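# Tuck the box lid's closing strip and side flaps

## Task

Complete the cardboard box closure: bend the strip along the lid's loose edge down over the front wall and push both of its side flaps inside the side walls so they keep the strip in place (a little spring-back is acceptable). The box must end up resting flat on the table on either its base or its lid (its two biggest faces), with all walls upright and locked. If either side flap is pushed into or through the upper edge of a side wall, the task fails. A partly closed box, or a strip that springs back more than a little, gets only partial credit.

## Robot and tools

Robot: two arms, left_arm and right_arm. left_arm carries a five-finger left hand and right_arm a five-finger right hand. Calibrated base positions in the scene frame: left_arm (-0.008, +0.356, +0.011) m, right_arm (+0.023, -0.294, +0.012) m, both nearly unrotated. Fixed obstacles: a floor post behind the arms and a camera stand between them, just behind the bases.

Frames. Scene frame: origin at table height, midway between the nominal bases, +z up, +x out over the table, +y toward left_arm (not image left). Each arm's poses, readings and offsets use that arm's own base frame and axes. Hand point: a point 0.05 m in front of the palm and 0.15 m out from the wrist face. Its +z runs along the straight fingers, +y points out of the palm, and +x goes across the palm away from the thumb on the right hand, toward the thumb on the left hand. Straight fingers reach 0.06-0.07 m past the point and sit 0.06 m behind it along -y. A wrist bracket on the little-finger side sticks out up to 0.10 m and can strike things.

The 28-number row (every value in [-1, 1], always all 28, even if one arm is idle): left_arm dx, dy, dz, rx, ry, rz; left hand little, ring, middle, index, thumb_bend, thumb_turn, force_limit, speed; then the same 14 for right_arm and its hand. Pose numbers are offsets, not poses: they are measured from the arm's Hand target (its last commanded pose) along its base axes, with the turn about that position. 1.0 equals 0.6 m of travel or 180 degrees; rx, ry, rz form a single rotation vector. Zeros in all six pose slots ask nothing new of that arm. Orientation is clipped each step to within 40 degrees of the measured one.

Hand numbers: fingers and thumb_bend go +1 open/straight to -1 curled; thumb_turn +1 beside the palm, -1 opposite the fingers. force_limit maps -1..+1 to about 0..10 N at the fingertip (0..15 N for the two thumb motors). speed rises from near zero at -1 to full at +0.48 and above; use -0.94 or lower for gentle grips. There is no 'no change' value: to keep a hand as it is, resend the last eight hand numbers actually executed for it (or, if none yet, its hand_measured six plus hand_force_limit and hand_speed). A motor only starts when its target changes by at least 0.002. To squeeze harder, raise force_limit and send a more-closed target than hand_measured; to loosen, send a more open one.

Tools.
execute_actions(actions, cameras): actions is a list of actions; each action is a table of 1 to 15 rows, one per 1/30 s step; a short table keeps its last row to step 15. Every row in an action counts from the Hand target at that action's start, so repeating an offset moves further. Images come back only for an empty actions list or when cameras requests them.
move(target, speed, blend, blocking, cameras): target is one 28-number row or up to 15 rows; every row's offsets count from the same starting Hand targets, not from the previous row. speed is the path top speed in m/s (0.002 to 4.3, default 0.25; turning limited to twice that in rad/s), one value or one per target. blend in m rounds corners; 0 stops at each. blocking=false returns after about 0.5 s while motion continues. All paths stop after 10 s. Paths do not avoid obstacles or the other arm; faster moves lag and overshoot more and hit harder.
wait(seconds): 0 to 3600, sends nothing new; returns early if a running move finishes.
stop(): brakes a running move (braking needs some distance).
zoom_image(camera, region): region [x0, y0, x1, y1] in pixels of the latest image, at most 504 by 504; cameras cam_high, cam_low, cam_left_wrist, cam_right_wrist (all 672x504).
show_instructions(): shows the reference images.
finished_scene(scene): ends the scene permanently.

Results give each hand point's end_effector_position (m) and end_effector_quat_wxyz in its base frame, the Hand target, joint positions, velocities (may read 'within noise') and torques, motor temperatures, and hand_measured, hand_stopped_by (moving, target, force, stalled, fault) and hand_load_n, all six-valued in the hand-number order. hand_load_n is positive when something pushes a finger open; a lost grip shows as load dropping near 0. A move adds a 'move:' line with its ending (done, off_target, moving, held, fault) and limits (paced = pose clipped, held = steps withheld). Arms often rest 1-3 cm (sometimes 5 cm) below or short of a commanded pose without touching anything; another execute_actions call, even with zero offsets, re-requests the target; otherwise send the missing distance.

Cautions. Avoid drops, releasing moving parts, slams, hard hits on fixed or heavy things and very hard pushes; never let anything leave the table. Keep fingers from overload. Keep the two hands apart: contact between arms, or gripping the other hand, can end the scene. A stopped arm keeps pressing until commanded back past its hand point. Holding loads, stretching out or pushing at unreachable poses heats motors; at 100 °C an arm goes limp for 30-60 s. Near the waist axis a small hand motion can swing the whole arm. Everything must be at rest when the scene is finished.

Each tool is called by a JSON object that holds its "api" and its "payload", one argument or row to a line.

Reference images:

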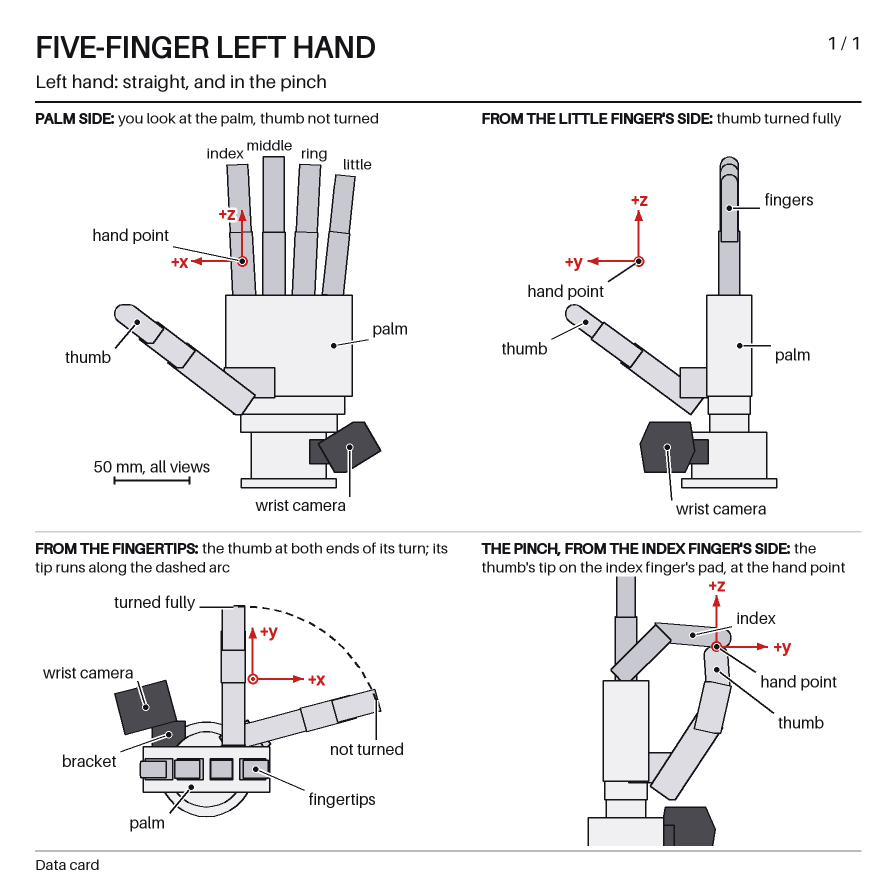

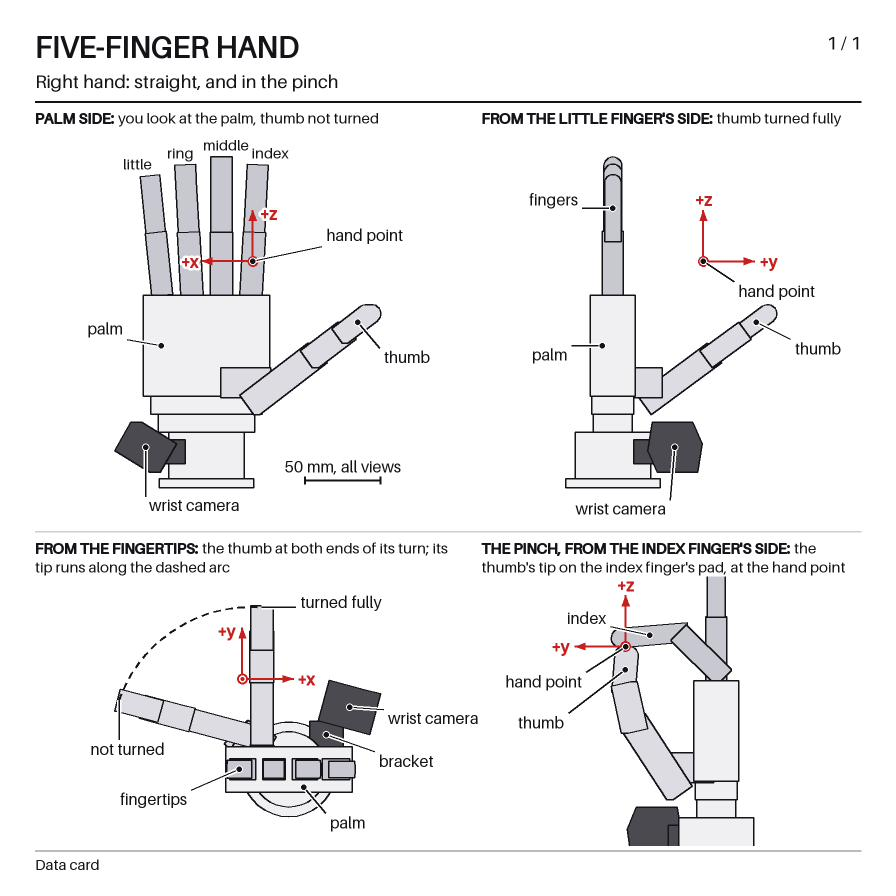

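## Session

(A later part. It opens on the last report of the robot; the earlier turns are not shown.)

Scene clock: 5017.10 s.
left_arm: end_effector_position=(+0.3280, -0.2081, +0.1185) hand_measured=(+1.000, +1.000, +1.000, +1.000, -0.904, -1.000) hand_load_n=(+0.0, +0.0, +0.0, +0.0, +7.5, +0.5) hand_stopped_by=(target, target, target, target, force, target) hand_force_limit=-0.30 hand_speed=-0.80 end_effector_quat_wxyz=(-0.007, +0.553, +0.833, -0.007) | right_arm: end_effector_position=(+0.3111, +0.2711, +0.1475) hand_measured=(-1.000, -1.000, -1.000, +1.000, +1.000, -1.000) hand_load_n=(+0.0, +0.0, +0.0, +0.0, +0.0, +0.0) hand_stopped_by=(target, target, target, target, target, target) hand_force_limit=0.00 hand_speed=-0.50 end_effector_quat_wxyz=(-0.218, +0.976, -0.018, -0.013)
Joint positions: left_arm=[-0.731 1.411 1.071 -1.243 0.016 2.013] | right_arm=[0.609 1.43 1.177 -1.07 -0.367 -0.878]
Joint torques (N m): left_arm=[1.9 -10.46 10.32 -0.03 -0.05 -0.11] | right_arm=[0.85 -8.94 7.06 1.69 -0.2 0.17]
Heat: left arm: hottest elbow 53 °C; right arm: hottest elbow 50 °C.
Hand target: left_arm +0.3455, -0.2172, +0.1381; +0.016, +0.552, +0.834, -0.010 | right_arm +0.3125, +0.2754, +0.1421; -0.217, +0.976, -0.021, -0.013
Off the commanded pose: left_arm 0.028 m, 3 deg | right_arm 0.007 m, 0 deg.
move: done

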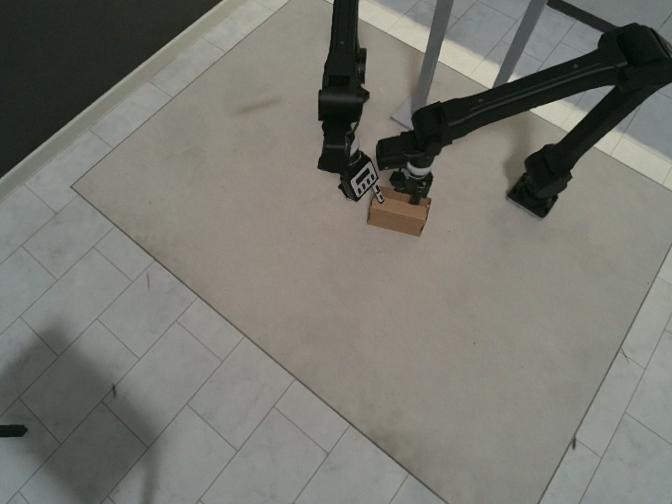

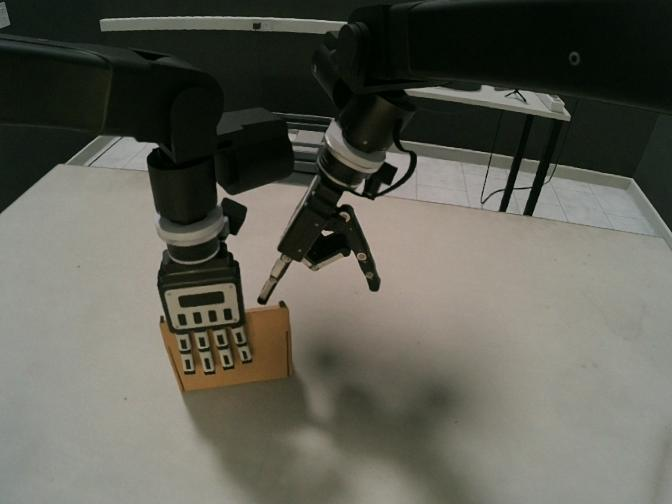

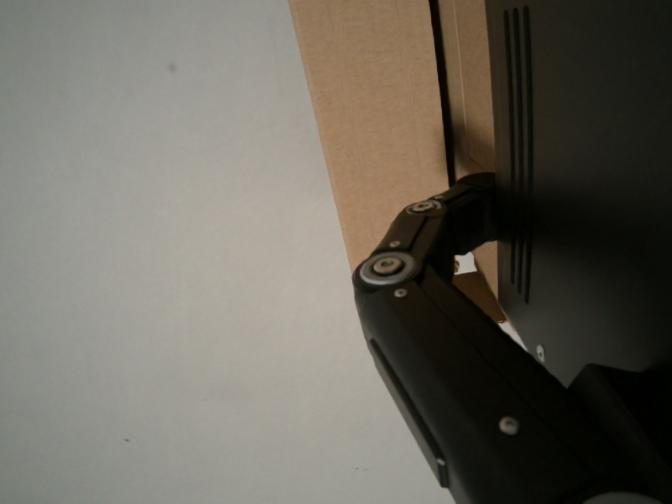

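{"api": "move", "payload": {
  "target": [
    [0,0,0,0,0,0,1,1,1,1,-0.95,-1,-0.3,-0.8, -0.001,0.002,-0.0135,0,0,0,-1,-1,-1,1,1,-1,0,-0.5]
  ],
  "speed": 0.02,
  "cameras": ["cam_high","cam_low","cam_right_wrist"]
}}

{"api": "zoom_image", "payload": {
  "camera": "cam_high",
  "region": [350, 170, 410, 230]
}}

{"api": "zoom_image", "payload": {
  "camera": "cam_low",
  "region": [240, 260, 320, 340]
}}

Scene clock: 5029.07 s.
left_arm: end_effector_position=(+0.3280, -0.2081, +0.1185) hand_measured=(+1.000, +1.000, +1.000, +1.000, -0.904, -1.000) hand_load_n=(+0.0, +0.0, +0.0, +0.0, +7.5, +0.5) hand_stopped_by=(target, target, target, target, force, target) hand_force_limit=-0.30 hand_speed=-0.80 end_effector_quat_wxyz=(-0.007, +0.553, +0.833, -0.007) | right_arm: end_effector_position=(+0.3106, +0.2721, +0.1388) hand_measured=(-1.000, -1.000, -1.000, +1.000, +1.000, -1.000) hand_load_n=(+0.0, +0.0, +0.0, -0.5, +0.0, +0.0) hand_stopped_by=(target, target, target, target, target, target) hand_force_limit=0.00 hand_speed=-0.50 end_effector_quat_wxyz=(-0.217, +0.976, -0.019, -0.014)
Joint positions: left_arm=[-0.731 1.411 1.071 -1.243 0.016 2.013] | right_arm=[0.612 1.437 1.161 -1.048 -0.366 -0.875]
Joint torques (N m): left_arm=[1.9 -10.46 10.32 -0.05 -0.05 -0.11] | right_arm=[0.91 -9.05 7.04 1.66 -0.19 0.17]
Heat: left arm: hottest elbow 53 °C; right arm: hottest elbow 49 °C.
Hand target: left_arm +0.3455, -0.2172, +0.1381; +0.016, +0.552, +0.834, -0.010 | right_arm +0.3117, +0.2767, +0.1338; -0.216, +0.976, -0.021, -0.014
Off the commanded pose: left_arm 0.028 m, 3 deg | right_arm 0.007 m, 0 deg.
move: done

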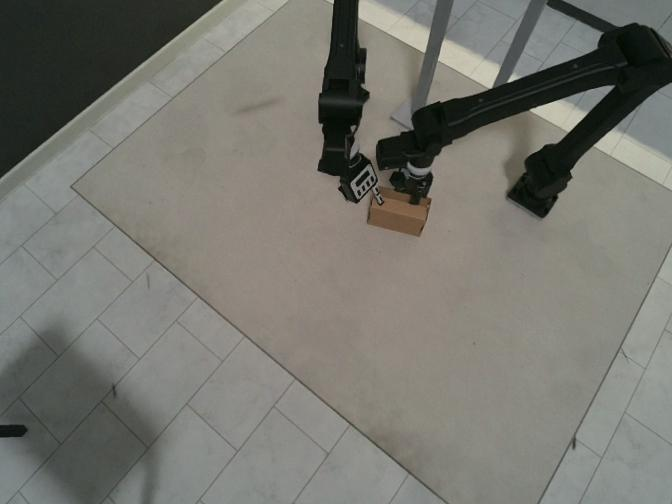

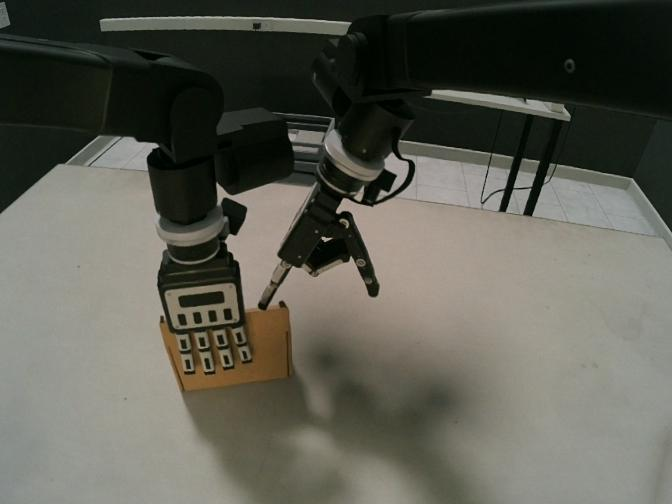

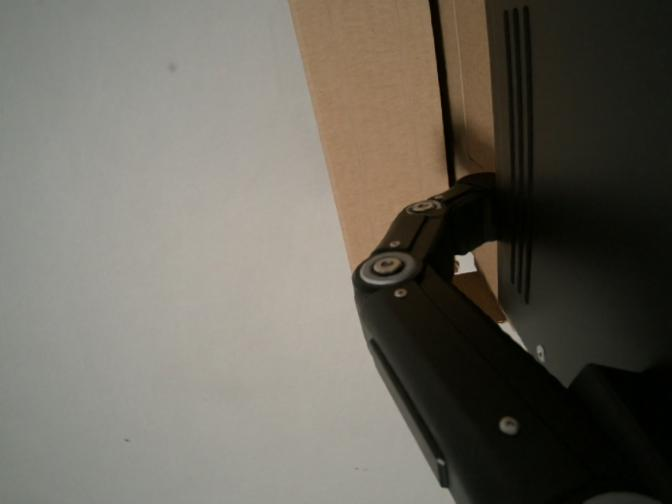

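Scaled by 8.400 from the camera's image (finer frame: 960x720).

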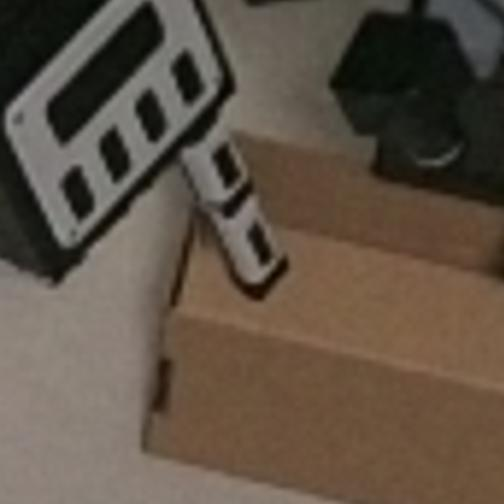

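Scaled by 6.300 from the camera's image (finer frame: 960x720).

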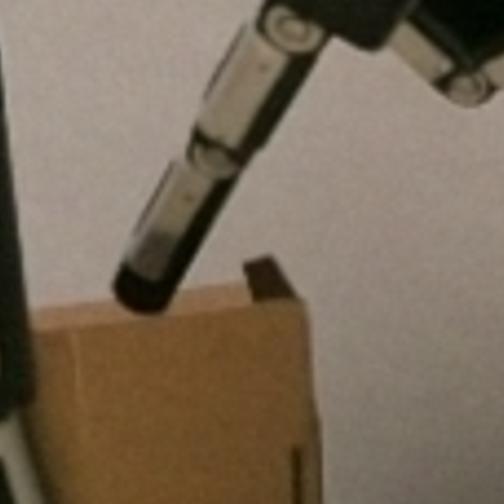

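{"api": "zoom_image", "payload": {
  "camera": "cam_high",
  "region": [362, 182, 392, 212]
}}

Scaled by 16.800 from the camera's image (finer frame: 960x720).

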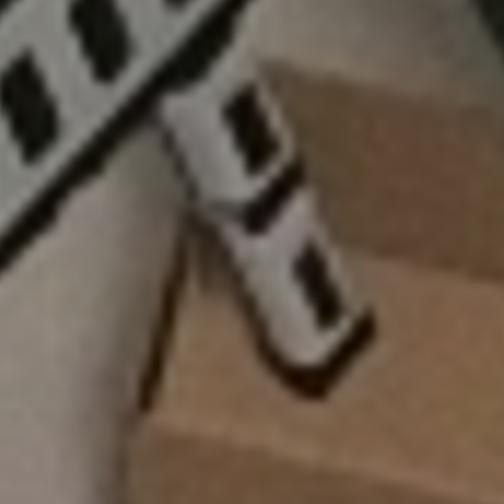

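{"api": "move", "payload": {
  "target": [
    [0,0,0,0,0,0,1,1,1,1,-0.95,-1,-0.3,-0.8, 0.008,-0.0187,-0.008,0,0,0,-1,-1,-1,1,1,-1,0,-0.5]
  ],
  "speed": 0.02,
  "cameras": ["cam_high","cam_low"]
}}

{"api": "zoom_image", "payload": {
  "camera": "cam_high",
  "region": [350, 170, 410, 230]
}}

{"api": "zoom_image", "payload": {
  "camera": "cam_low",
  "region": [240, 260, 320, 340]
}}

Scene clock: 5080.77 s.
left_arm: end_effector_position=(+0.3280, -0.2081, +0.1185) hand_measured=(+1.000, +1.000, +1.000, +1.000, -0.904, -1.000) hand_load_n=(+0.0, +0.0, +0.0, +0.0, +7.5, +0.5) hand_stopped_by=(target, target, target, target, force, target) hand_force_limit=-0.30 hand_speed=-0.80 end_effector_quat_wxyz=(-0.007, +0.553, +0.833, -0.007) | right_arm: end_effector_position=(+0.3110, +0.2652, +0.1339) hand_measured=(-1.000, -1.000, -1.000, +1.000, +1.000, -1.000) hand_load_n=(+0.0, +0.0, +0.0, +0.0, +0.0, +0.0) hand_stopped_by=(target, target, target, target, target, target) hand_force_limit=0.00 hand_speed=-0.50 end_effector_quat_wxyz=(-0.214, +0.976, -0.024, -0.016)
Joint positions: left_arm=[-0.731 1.411 1.071 -1.243 0.016 2.013] | right_arm=[0.598 1.437 1.148 -1.045 -0.366 -0.88]
Joint torques (N m): left_arm=[1.9 -10.46 10.3 -0.03 -0.05 -0.11] | right_arm=[-0.21 -9 6.97 1.63 -0.44 -0.07]
Motor temperatures (°C): left_arm=[30 38 53 29 32 33] | right_arm=[32 35 47 32 31 32]
Heat: left arm: hottest elbow 53 °C; right arm: hottest elbow 47 °C.
Hand target: left_arm +0.3455, -0.2172, +0.1381; +0.016, +0.552, +0.834, -0.010 | right_arm +0.3166, +0.2653, +0.1290; -0.216, +0.976, -0.021, -0.014
Off the commanded pose: left_arm 0.028 m, 3 deg | right_arm 0.007 m, 1 deg.
move: done

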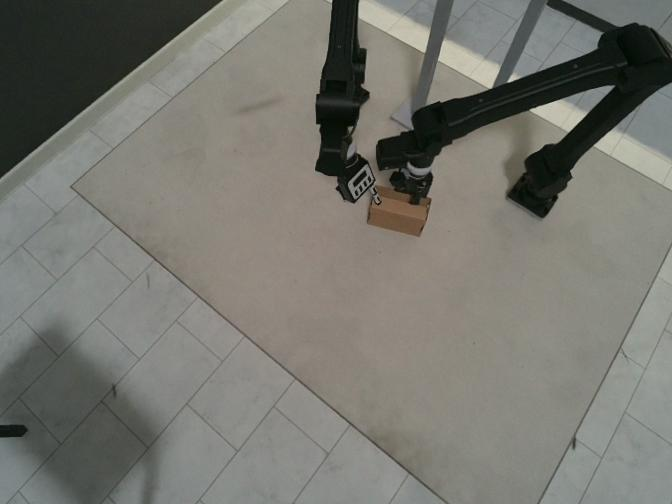

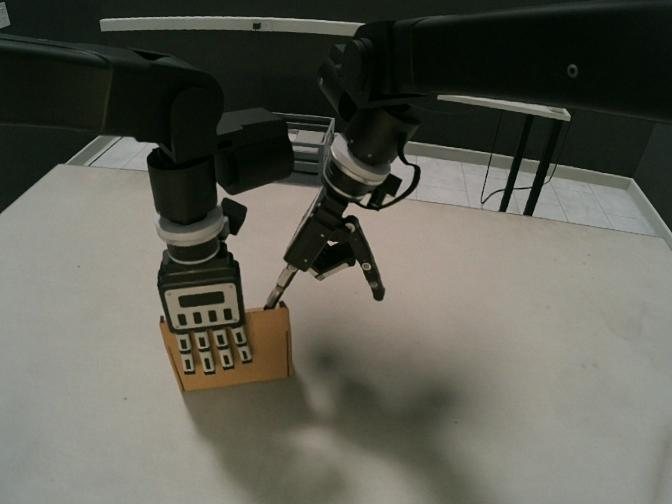

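Scaled by 8.400 from the camera's image (finer frame: 960x720).

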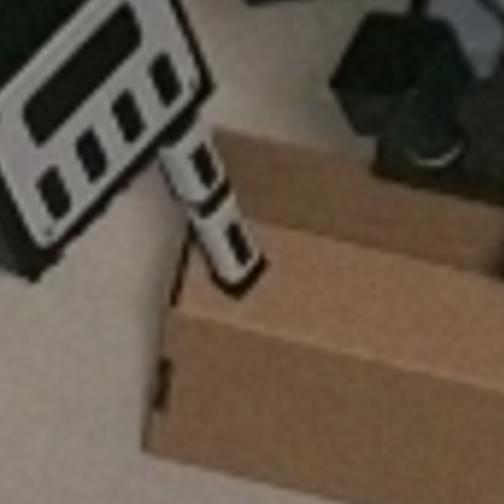

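Scaled by 6.300 from the camera's image (finer frame: 960x720).

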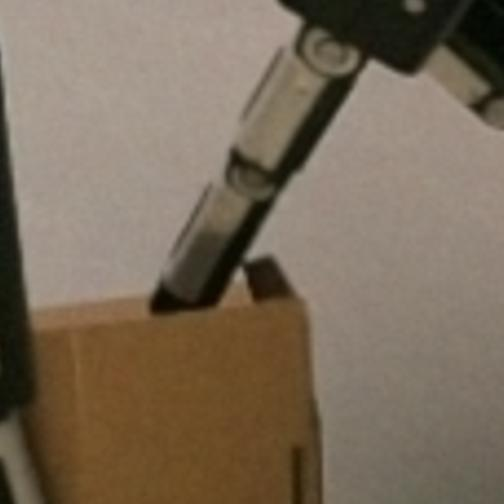

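{"api": "move", "payload": {
  "target": [
    [0,0,0,0,0,0,1,1,1,1,-0.95,-1,-0.3,-0.8, 0.008,-0.0183,0,0,0,0,-1,-1,-1,1,1,-1,0,-0.5]
  ],
  "speed": 0.02,
  "cameras": ["cam_high","cam_low"]
}}

{"api": "zoom_image", "payload": {
  "camera": "cam_high",
  "region": [350, 170, 410, 230]
}}

{"api": "zoom_image", "payload": {
  "camera": "cam_low",
  "region": [240, 260, 320, 340]
}}

Scene clock: 5088.60 s.
left_arm: end_effector_position=(+0.3280, -0.2081, +0.1185) hand_measured=(+1.000, +1.000, +1.000, +1.000, -0.904, -1.000) hand_load_n=(+0.0, +0.0, +0.0, +0.0, +7.5, +0.5) hand_stopped_by=(target, target, target, target, force, target) hand_force_limit=-0.30 hand_speed=-0.80 end_effector_quat_wxyz=(-0.007, +0.553, +0.833, -0.007) | right_arm: end_effector_position=(+0.3182, +0.2564, +0.1330) hand_measured=(-1.000, -1.000, -1.000, +1.000, +1.000, -1.000) hand_load_n=(+0.0, +0.0, +0.0, +0.0, +0.0, +0.0) hand_stopped_by=(target, target, target, target, target, target) hand_force_limit=0.00 hand_speed=-0.50 end_effector_quat_wxyz=(-0.217, +0.976, -0.023, -0.013)
Joint positions: left_arm=[-0.731 1.411 1.071 -1.243 0.016 2.013] | right_arm=[0.571 1.437 1.146 -1.045 -0.373 -0.908]
Joint torques (N m): left_arm=[1.96 -10.46 10.3 -0.05 -0.05 -0.11] | right_arm=[-0.26 -9.29 6.93 1.2 -0.44 -0.06]
Heat: left arm: hottest elbow 53 °C; right arm: hottest elbow 47 °C.
Hand target: left_arm +0.3455, -0.2172, +0.1381; +0.016, +0.552, +0.834, -0.010 | right_arm +0.3214, +0.2544, +0.1291; -0.216, +0.976, -0.021, -0.014
Off the commanded pose: left_arm 0.028 m, 3 deg | right_arm 0.005 m, 0 deg.
move: done

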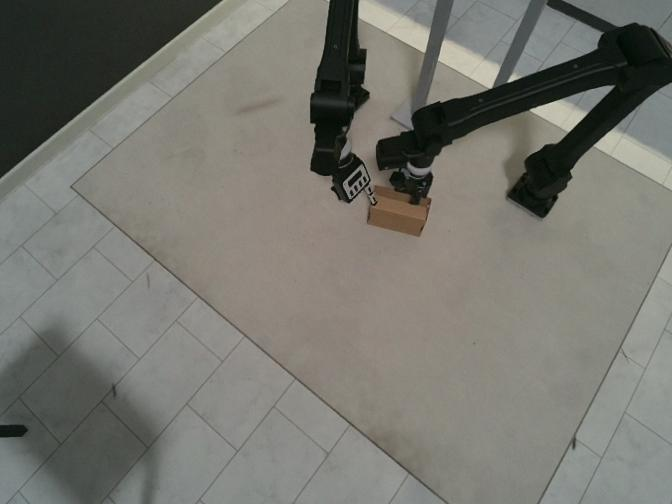

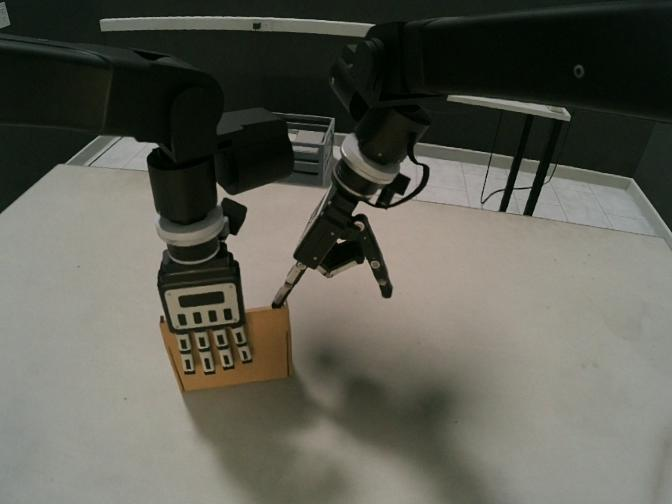

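Scaled by 8.400 from the camera's image (finer frame: 960x720).

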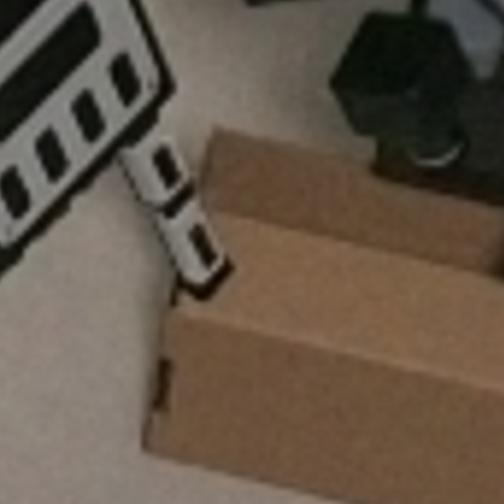

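Scaled by 6.300 from the camera's image (finer frame: 960x720).

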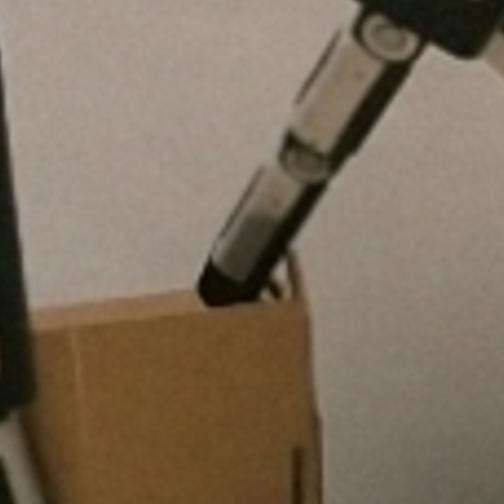

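{"api": "move", "payload": {
  "target": [
    [0,0,0,0,0,0,1,1,1,1,-0.95,-1,-0.3,-0.8, 0.0035,-0.0125,0,0,0,0,-1,-1,-1,1,1,-1,0,-0.5]
  ],
  "speed": 0.02,
  "cameras": ["cam_high","cam_low"]
}}

{"api": "zoom_image", "payload": {
  "camera": "cam_high",
  "region": [350, 170, 410, 230]
}}

{"api": "zoom_image", "payload": {
  "camera": "cam_low",
  "region": [240, 260, 320, 340]
}}

Scene clock: 5096.00 s.
left_arm: end_effector_position=(+0.3280, -0.2081, +0.1185) hand_measured=(+1.000, +1.000, +1.000, +1.000, -0.904, -1.000) hand_load_n=(+0.0, +0.0, +0.0, +0.0, +8.0, +0.5) hand_stopped_by=(target, target, target, target, force, target) hand_force_limit=-0.30 hand_speed=-0.80 end_effector_quat_wxyz=(-0.007, +0.553, +0.833, -0.007) | right_arm: end_effector_position=(+0.3220, +0.2501, +0.1315) hand_measured=(-1.000, -1.000, -1.000, +1.000, +1.000, -1.000) hand_load_n=(+0.0, +0.0, +0.0, +0.0, +0.0, +0.0) hand_stopped_by=(target, target, target, target, target, target) hand_force_limit=0.00 hand_speed=-0.50 end_effector_quat_wxyz=(-0.217, +0.976, -0.023, -0.012)
Joint positions: left_arm=[-0.731 1.411 1.071 -1.243 0.016 2.013] | right_arm=[0.553 1.437 1.142 -1.045 -0.377 -0.926]
Joint torques (N m): left_arm=[1.9 -10.4 10.32 -0.05 -0.05 -0.11] | right_arm=[-0.26 -9.58 6.9 0.91 -0.44 -0.06]
Heat: left arm: hottest elbow 53 °C; right arm: hottest elbow 47 °C.
Hand target: left_arm +0.3455, -0.2172, +0.1381; +0.016, +0.552, +0.834, -0.010 | right_arm +0.3235, +0.2470, +0.1291; -0.216, +0.976, -0.021, -0.013
Off the commanded pose: left_arm 0.028 m, 3 deg | right_arm 0.004 m, 0 deg.
move: done

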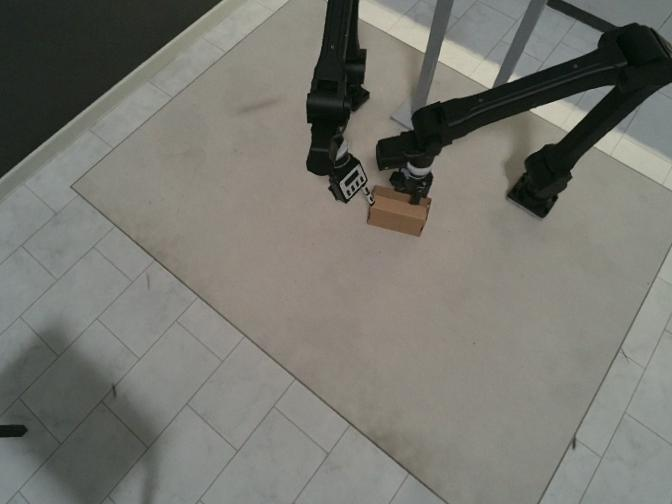

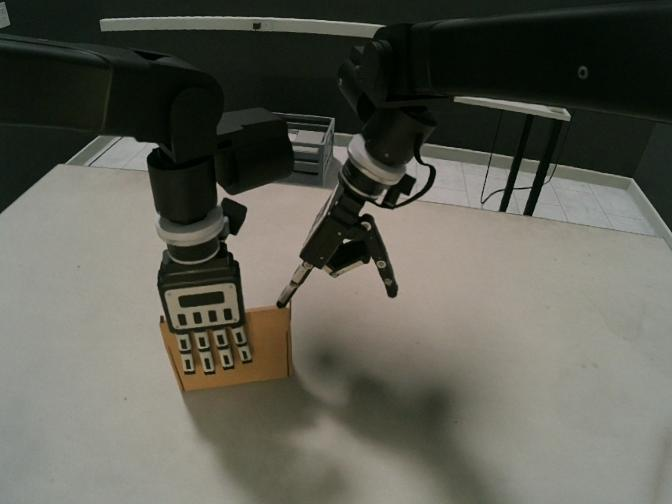

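Scaled by 8.400 from the camera's image (finer frame: 960x720).

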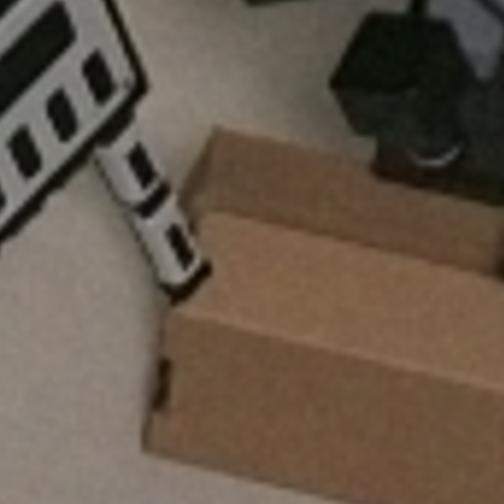

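Scaled by 6.300 from the camera's image (finer frame: 960x720).

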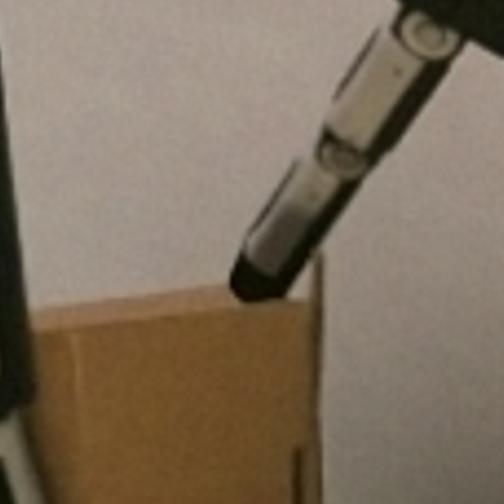

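{"api": "move", "payload": {
  "target": [
    [0,0,0,0,0,0,1,1,1,1,-0.95,-1,-0.3,-0.8, 0.008,0.008,0.085,0,0,0,-1,-1,-1,1,1,-1,0,-0.5]
  ],
  "speed": 0.04,
  "cameras": ["cam_high","cam_low"]
}}

{"api": "zoom_image", "payload": {
  "camera": "cam_high",
  "region": [350, 170, 410, 230]
}}

{"api": "zoom_image", "payload": {
  "camera": "cam_low",
  "region": [240, 260, 320, 340]
}}

Scene clock: 5105.37 s.
left_arm: end_effector_position=(+0.3280, -0.2081, +0.1185) hand_measured=(+1.000, +1.000, +1.000, +1.000, -0.904, -1.000) hand_load_n=(+0.0, +0.0, +0.0, +0.0, +7.5, +0.5) hand_stopped_by=(target, target, target, target, force, target) hand_force_limit=-0.30 hand_speed=-0.80 end_effector_quat_wxyz=(-0.007, +0.553, +0.833, -0.007) | right_arm: end_effector_position=(+0.3195, +0.2486, +0.1644) hand_measured=(-1.000, -1.000, -1.000, +1.000, +1.000, -1.000) hand_load_n=(+0.0, +0.0, +0.0, +0.5, +0.0, +0.0) hand_stopped_by=(target, target, target, target, target, target) hand_force_limit=0.00 hand_speed=-0.50 end_effector_quat_wxyz=(-0.208, +0.977, -0.026, -0.026)
Joint positions: left_arm=[-0.731 1.411 1.071 -1.243 0.016 2.013] | right_arm=[0.553 1.433 1.226 -1.17 -0.377 -0.927]
Joint torques (N m): left_arm=[1.9 -10.46 10.32 -0.05 -0.05 -0.11] | right_arm=[0.03 -10.58 9.68 0.46 -0.39 -0.03]
Heat: left arm: hottest elbow 53 °C; right arm: hottest elbow 48 °C.
Hand target: left_arm +0.3455, -0.2172, +0.1381; +0.016, +0.552, +0.834, -0.010 | right_arm +0.3284, +0.2518, +0.1802; -0.216, +0.976, -0.021, -0.013
Off the commanded pose: left_arm 0.028 m, 3 deg | right_arm 0.018 m, 2 deg.
move: off_target (right_arm)

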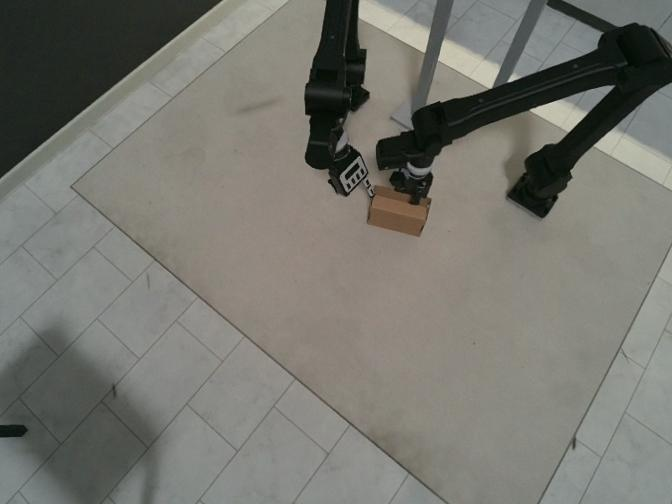

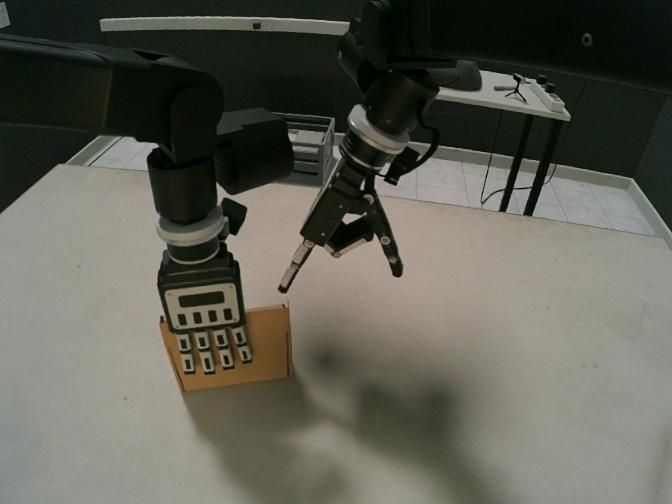

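Scaled by 8.400 from the camera's image (finer frame: 960x720).

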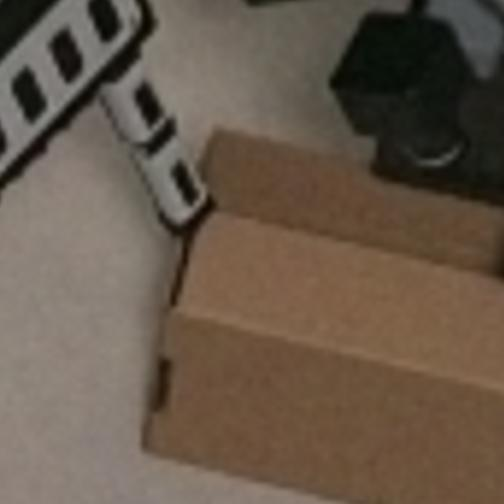

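Scaled by 6.300 from the camera's image (finer frame: 960x720).

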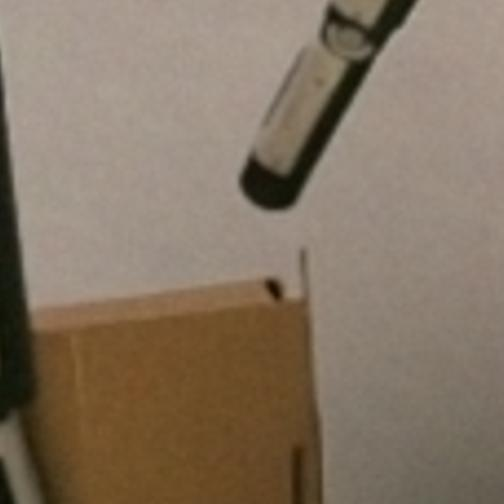

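{"api": "execute_actions", "payload": {
  "actions": []
}}

{"api": "zoom_image", "payload": {
  "camera": "cam_high",
  "region": [360, 176, 396, 212]
}}

{"api": "zoom_image", "payload": {
  "camera": "cam_right_wrist",
  "region": [420, 140, 560, 400]
}}

{"api": "zoom_image", "payload": {
  "camera": "cam_low",
  "region": [260, 270, 310, 320]
}}

Scene clock: 5122.47 s.
left_arm: end_effector_position=(+0.3280, -0.2081, +0.1185) hand_measured=(+1.000, +1.000, +1.000, +1.000, -0.904, -1.000) hand_load_n=(+0.0, +0.0, +0.0, +0.0, +7.5, +0.5) hand_stopped_by=(target, target, target, target, force, target) hand_force_limit=-0.30 hand_speed=-0.80 end_effector_quat_wxyz=(-0.007, +0.553, +0.833, -0.007) | right_arm: end_effector_position=(+0.3195, +0.2486, +0.1644) hand_measured=(-1.000, -1.000, -1.000, +1.000, +1.000, -1.000) hand_load_n=(+0.0, +0.0, +0.0, +0.0, +0.0, +0.0) hand_stopped_by=(target, target, target, target, target, target) hand_force_limit=0.00 hand_speed=-0.50 end_effector_quat_wxyz=(-0.208, +0.977, -0.026, -0.026)
Joint positions: left_arm=[-0.731 1.411 1.071 -1.243 0.016 2.013] | right_arm=[0.553 1.433 1.226 -1.17 -0.377 -0.927]
Joint velocities: within noise
Joint torques (N m): left_arm=[1.9 -10.46 10.32 -0.05 -0.05 -0.11] | right_arm=[0.03 -10.58 9.69 0.43 -0.39 -0.03]
Motor temperatures (°C): left_arm=[30 38 53 29 32 33] | right_arm=[32 36 50 32 31 32]
Heat: left arm: hottest elbow 53 °C; right arm: hottest elbow 50 °C.
Hand target: left_arm +0.3455, -0.2172, +0.1381; +0.016, +0.552, +0.834, -0.010 | right_arm +0.3284, +0.2518, +0.1802; -0.217, +0.976, -0.021, -0.013
Off the commanded pose: left_arm 0.028 m, 3 deg | right_arm 0.018 m, 2 deg.

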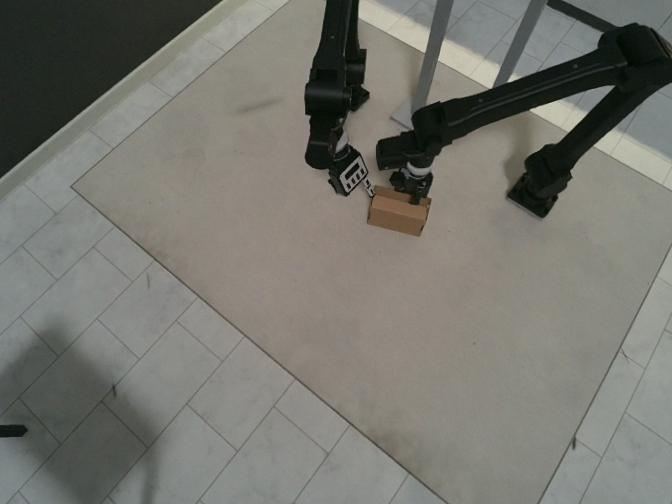

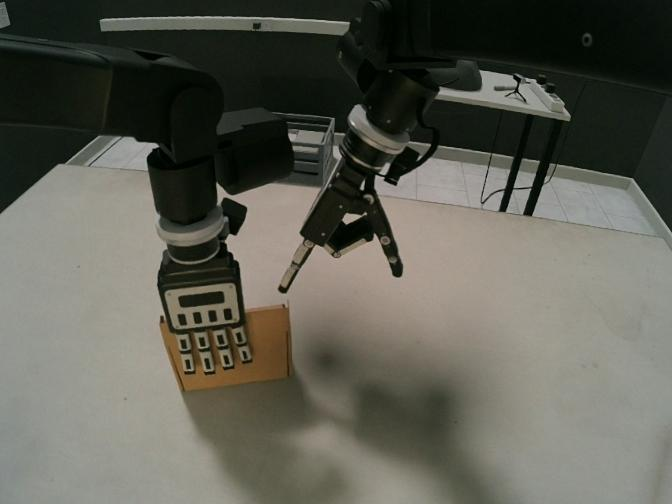

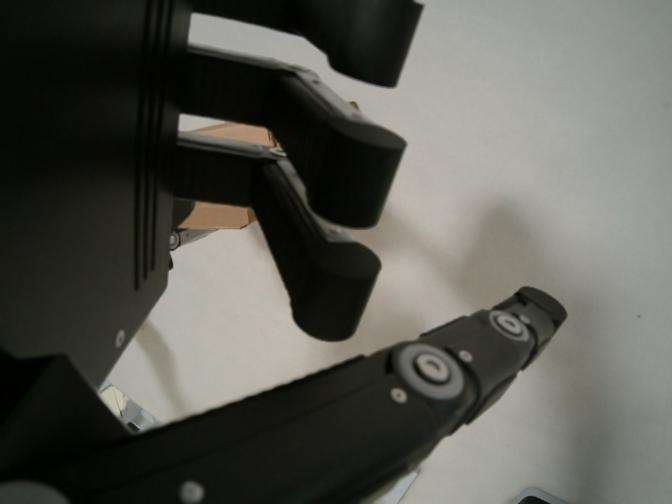

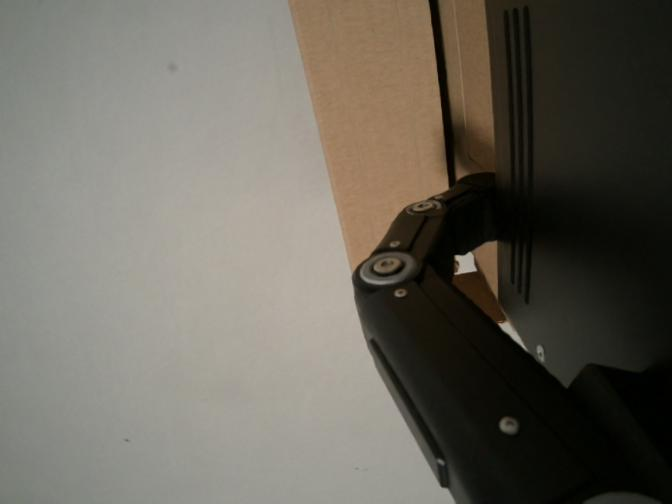

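Scaled by 14.000 from the camera's image (finer frame: 960x720).

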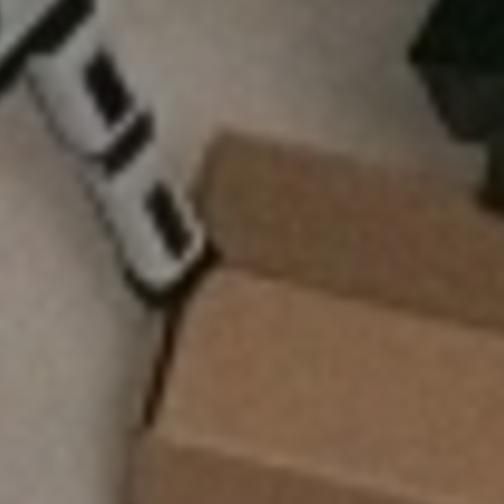

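Scaled by 1.938 from the camera's image (finer frame: 960x720).

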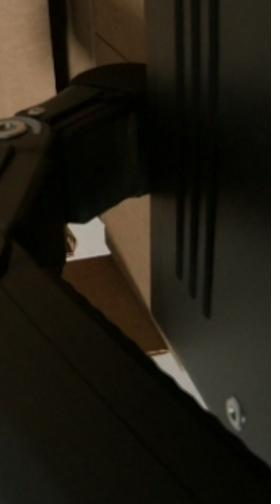

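Scaled by 10.080 from the camera's image (finer frame: 960x720).

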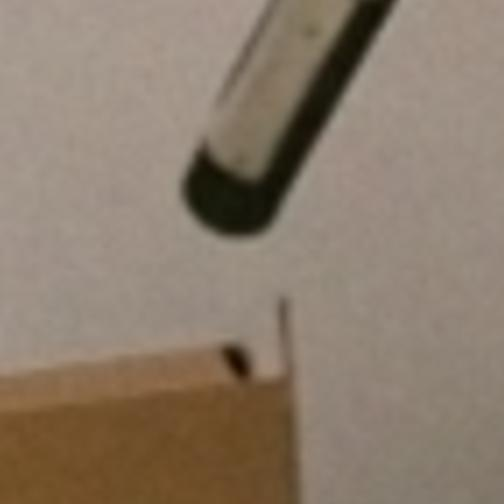

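{"api": "move", "payload": {
  "target": [
    [0,0,0,0,0,0,1,1,1,1,-0.95,-1,-0.3,-0.8, 0.02,-0.06,0.03,0,0,0,-1,-1,-1,1,1,-1,0,-0.5]
  ],
  "speed": 0.05,
  "cameras": ["cam_high","cam_low","cam_left_wrist"]
}}

{"api": "zoom_image", "payload": {
  "camera": "cam_high",
  "region": [360, 176, 396, 212]
}}

{"api": "zoom_image", "payload": {
  "camera": "cam_high",
  "region": [402, 190, 438, 226]
}}

{"api": "zoom_image", "payload": {
  "camera": "cam_low",
  "region": [260, 270, 310, 320]
}}

{"api": "zoom_image", "payload": {
  "camera": "cam_low",
  "region": [140, 290, 190, 340]
}}

Scene clock: 5136.77 s.
left_arm: end_effector_position=(+0.3280, -0.2081, +0.1185) hand_measured=(+1.000, +1.000, +1.000, +1.000, -0.904, -1.000) hand_load_n=(+0.0, +0.0, +0.0, +0.0, +7.5, +0.5) hand_stopped_by=(target, target, target, target, force, target) hand_force_limit=-0.30 hand_speed=-0.80 end_effector_quat_wxyz=(-0.007, +0.553, +0.833, -0.007) | right_arm: end_effector_position=(+0.3309, +0.2137, +0.1815) hand_measured=(-1.000, -1.000, -1.000, +1.000, +1.000, -1.000) hand_load_n=(+0.0, +0.0, +0.0, +0.0, +0.0, +0.0) hand_stopped_by=(target, target, target, target, target, target) hand_force_limit=0.00 hand_speed=-0.50 end_effector_quat_wxyz=(-0.207, +0.977, -0.028, -0.028)
Joint positions: left_arm=[-0.731 1.411 1.071 -1.243 0.016 2.013] | right_arm=[0.467 1.415 1.255 -1.254 -0.393 -1.015]
Joint torques (N m): left_arm=[1.9 -10.46 10.32 -0.05 -0.05 -0.11] | right_arm=[-0.15 -10.46 9.8 0.38 -0.47 -0.06]
Heat: left arm: hottest elbow 53 °C; right arm: hottest elbow 51 °C.
Hand target: left_arm +0.3455, -0.2172, +0.1381; +0.016, +0.552, +0.834, -0.010 | right_arm +0.3403, +0.2157, +0.1980; -0.216, +0.976, -0.021, -0.014
Off the commanded pose: left_arm 0.028 m, 3 deg | right_arm 0.019 m, 2 deg.
move: off_target (right_arm)

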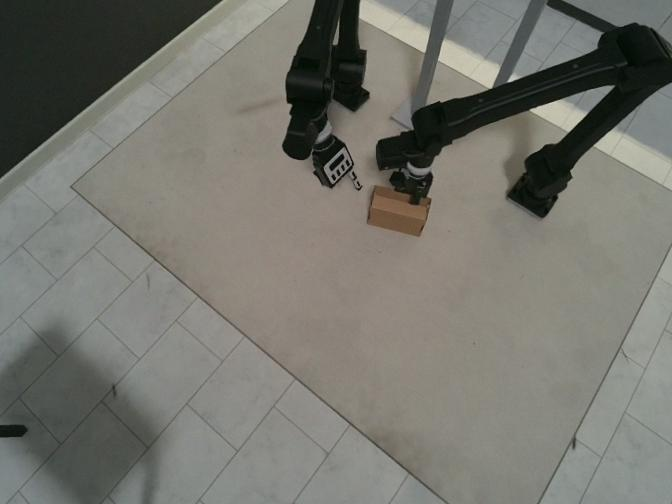

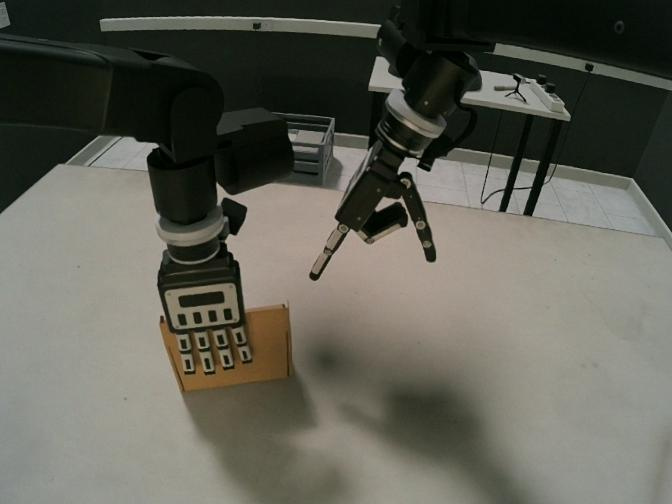

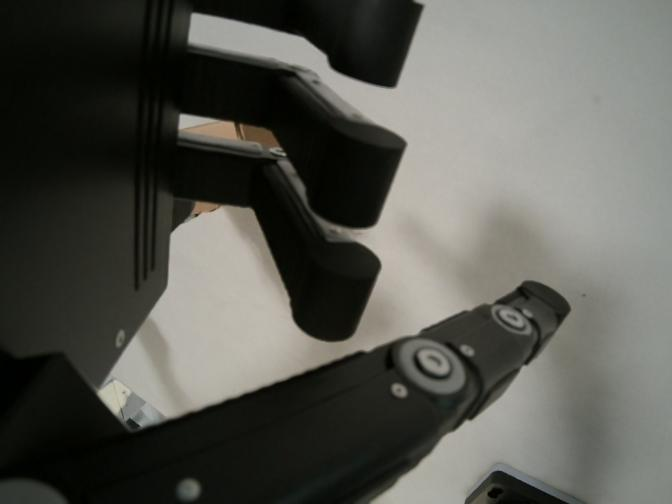

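Scaled by 14.000 from the camera's image (finer frame: 960x720).

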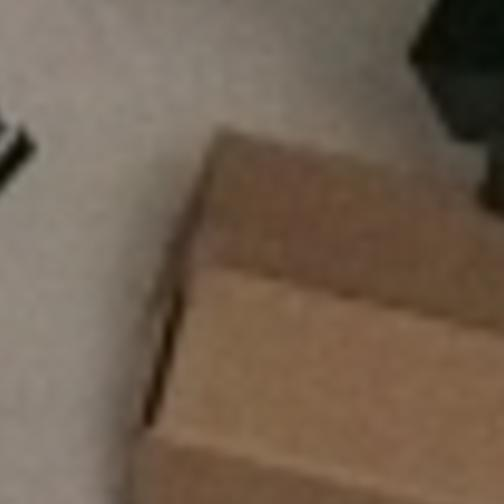

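Scaled by 14.000 from the camera's image (finer frame: 960x720).

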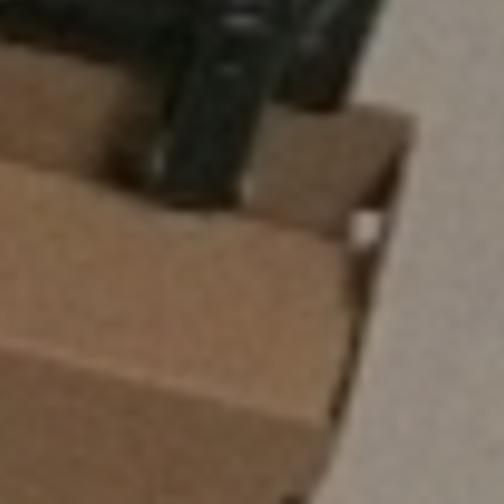

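Scaled by 10.080 from the camera's image (finer frame: 960x720).

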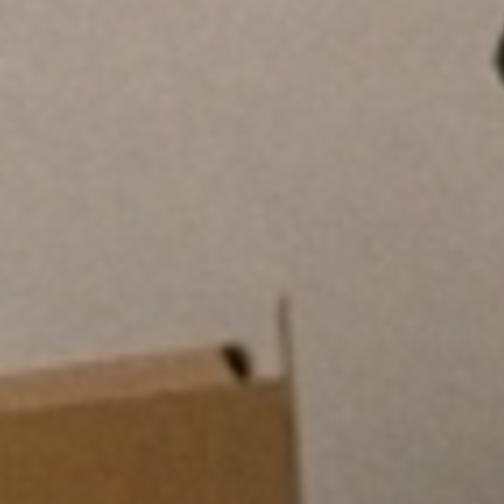

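Scaled by 10.080 from the camera's image (finer frame: 960x720).

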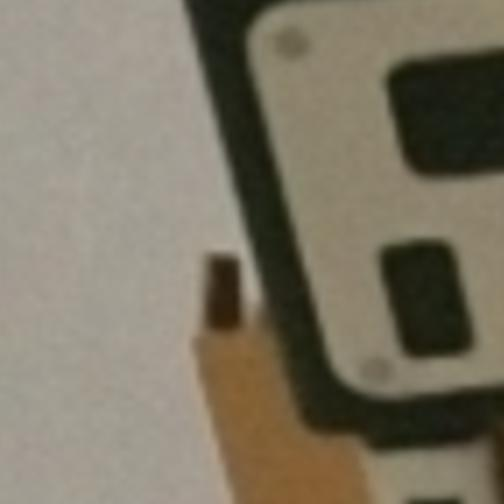

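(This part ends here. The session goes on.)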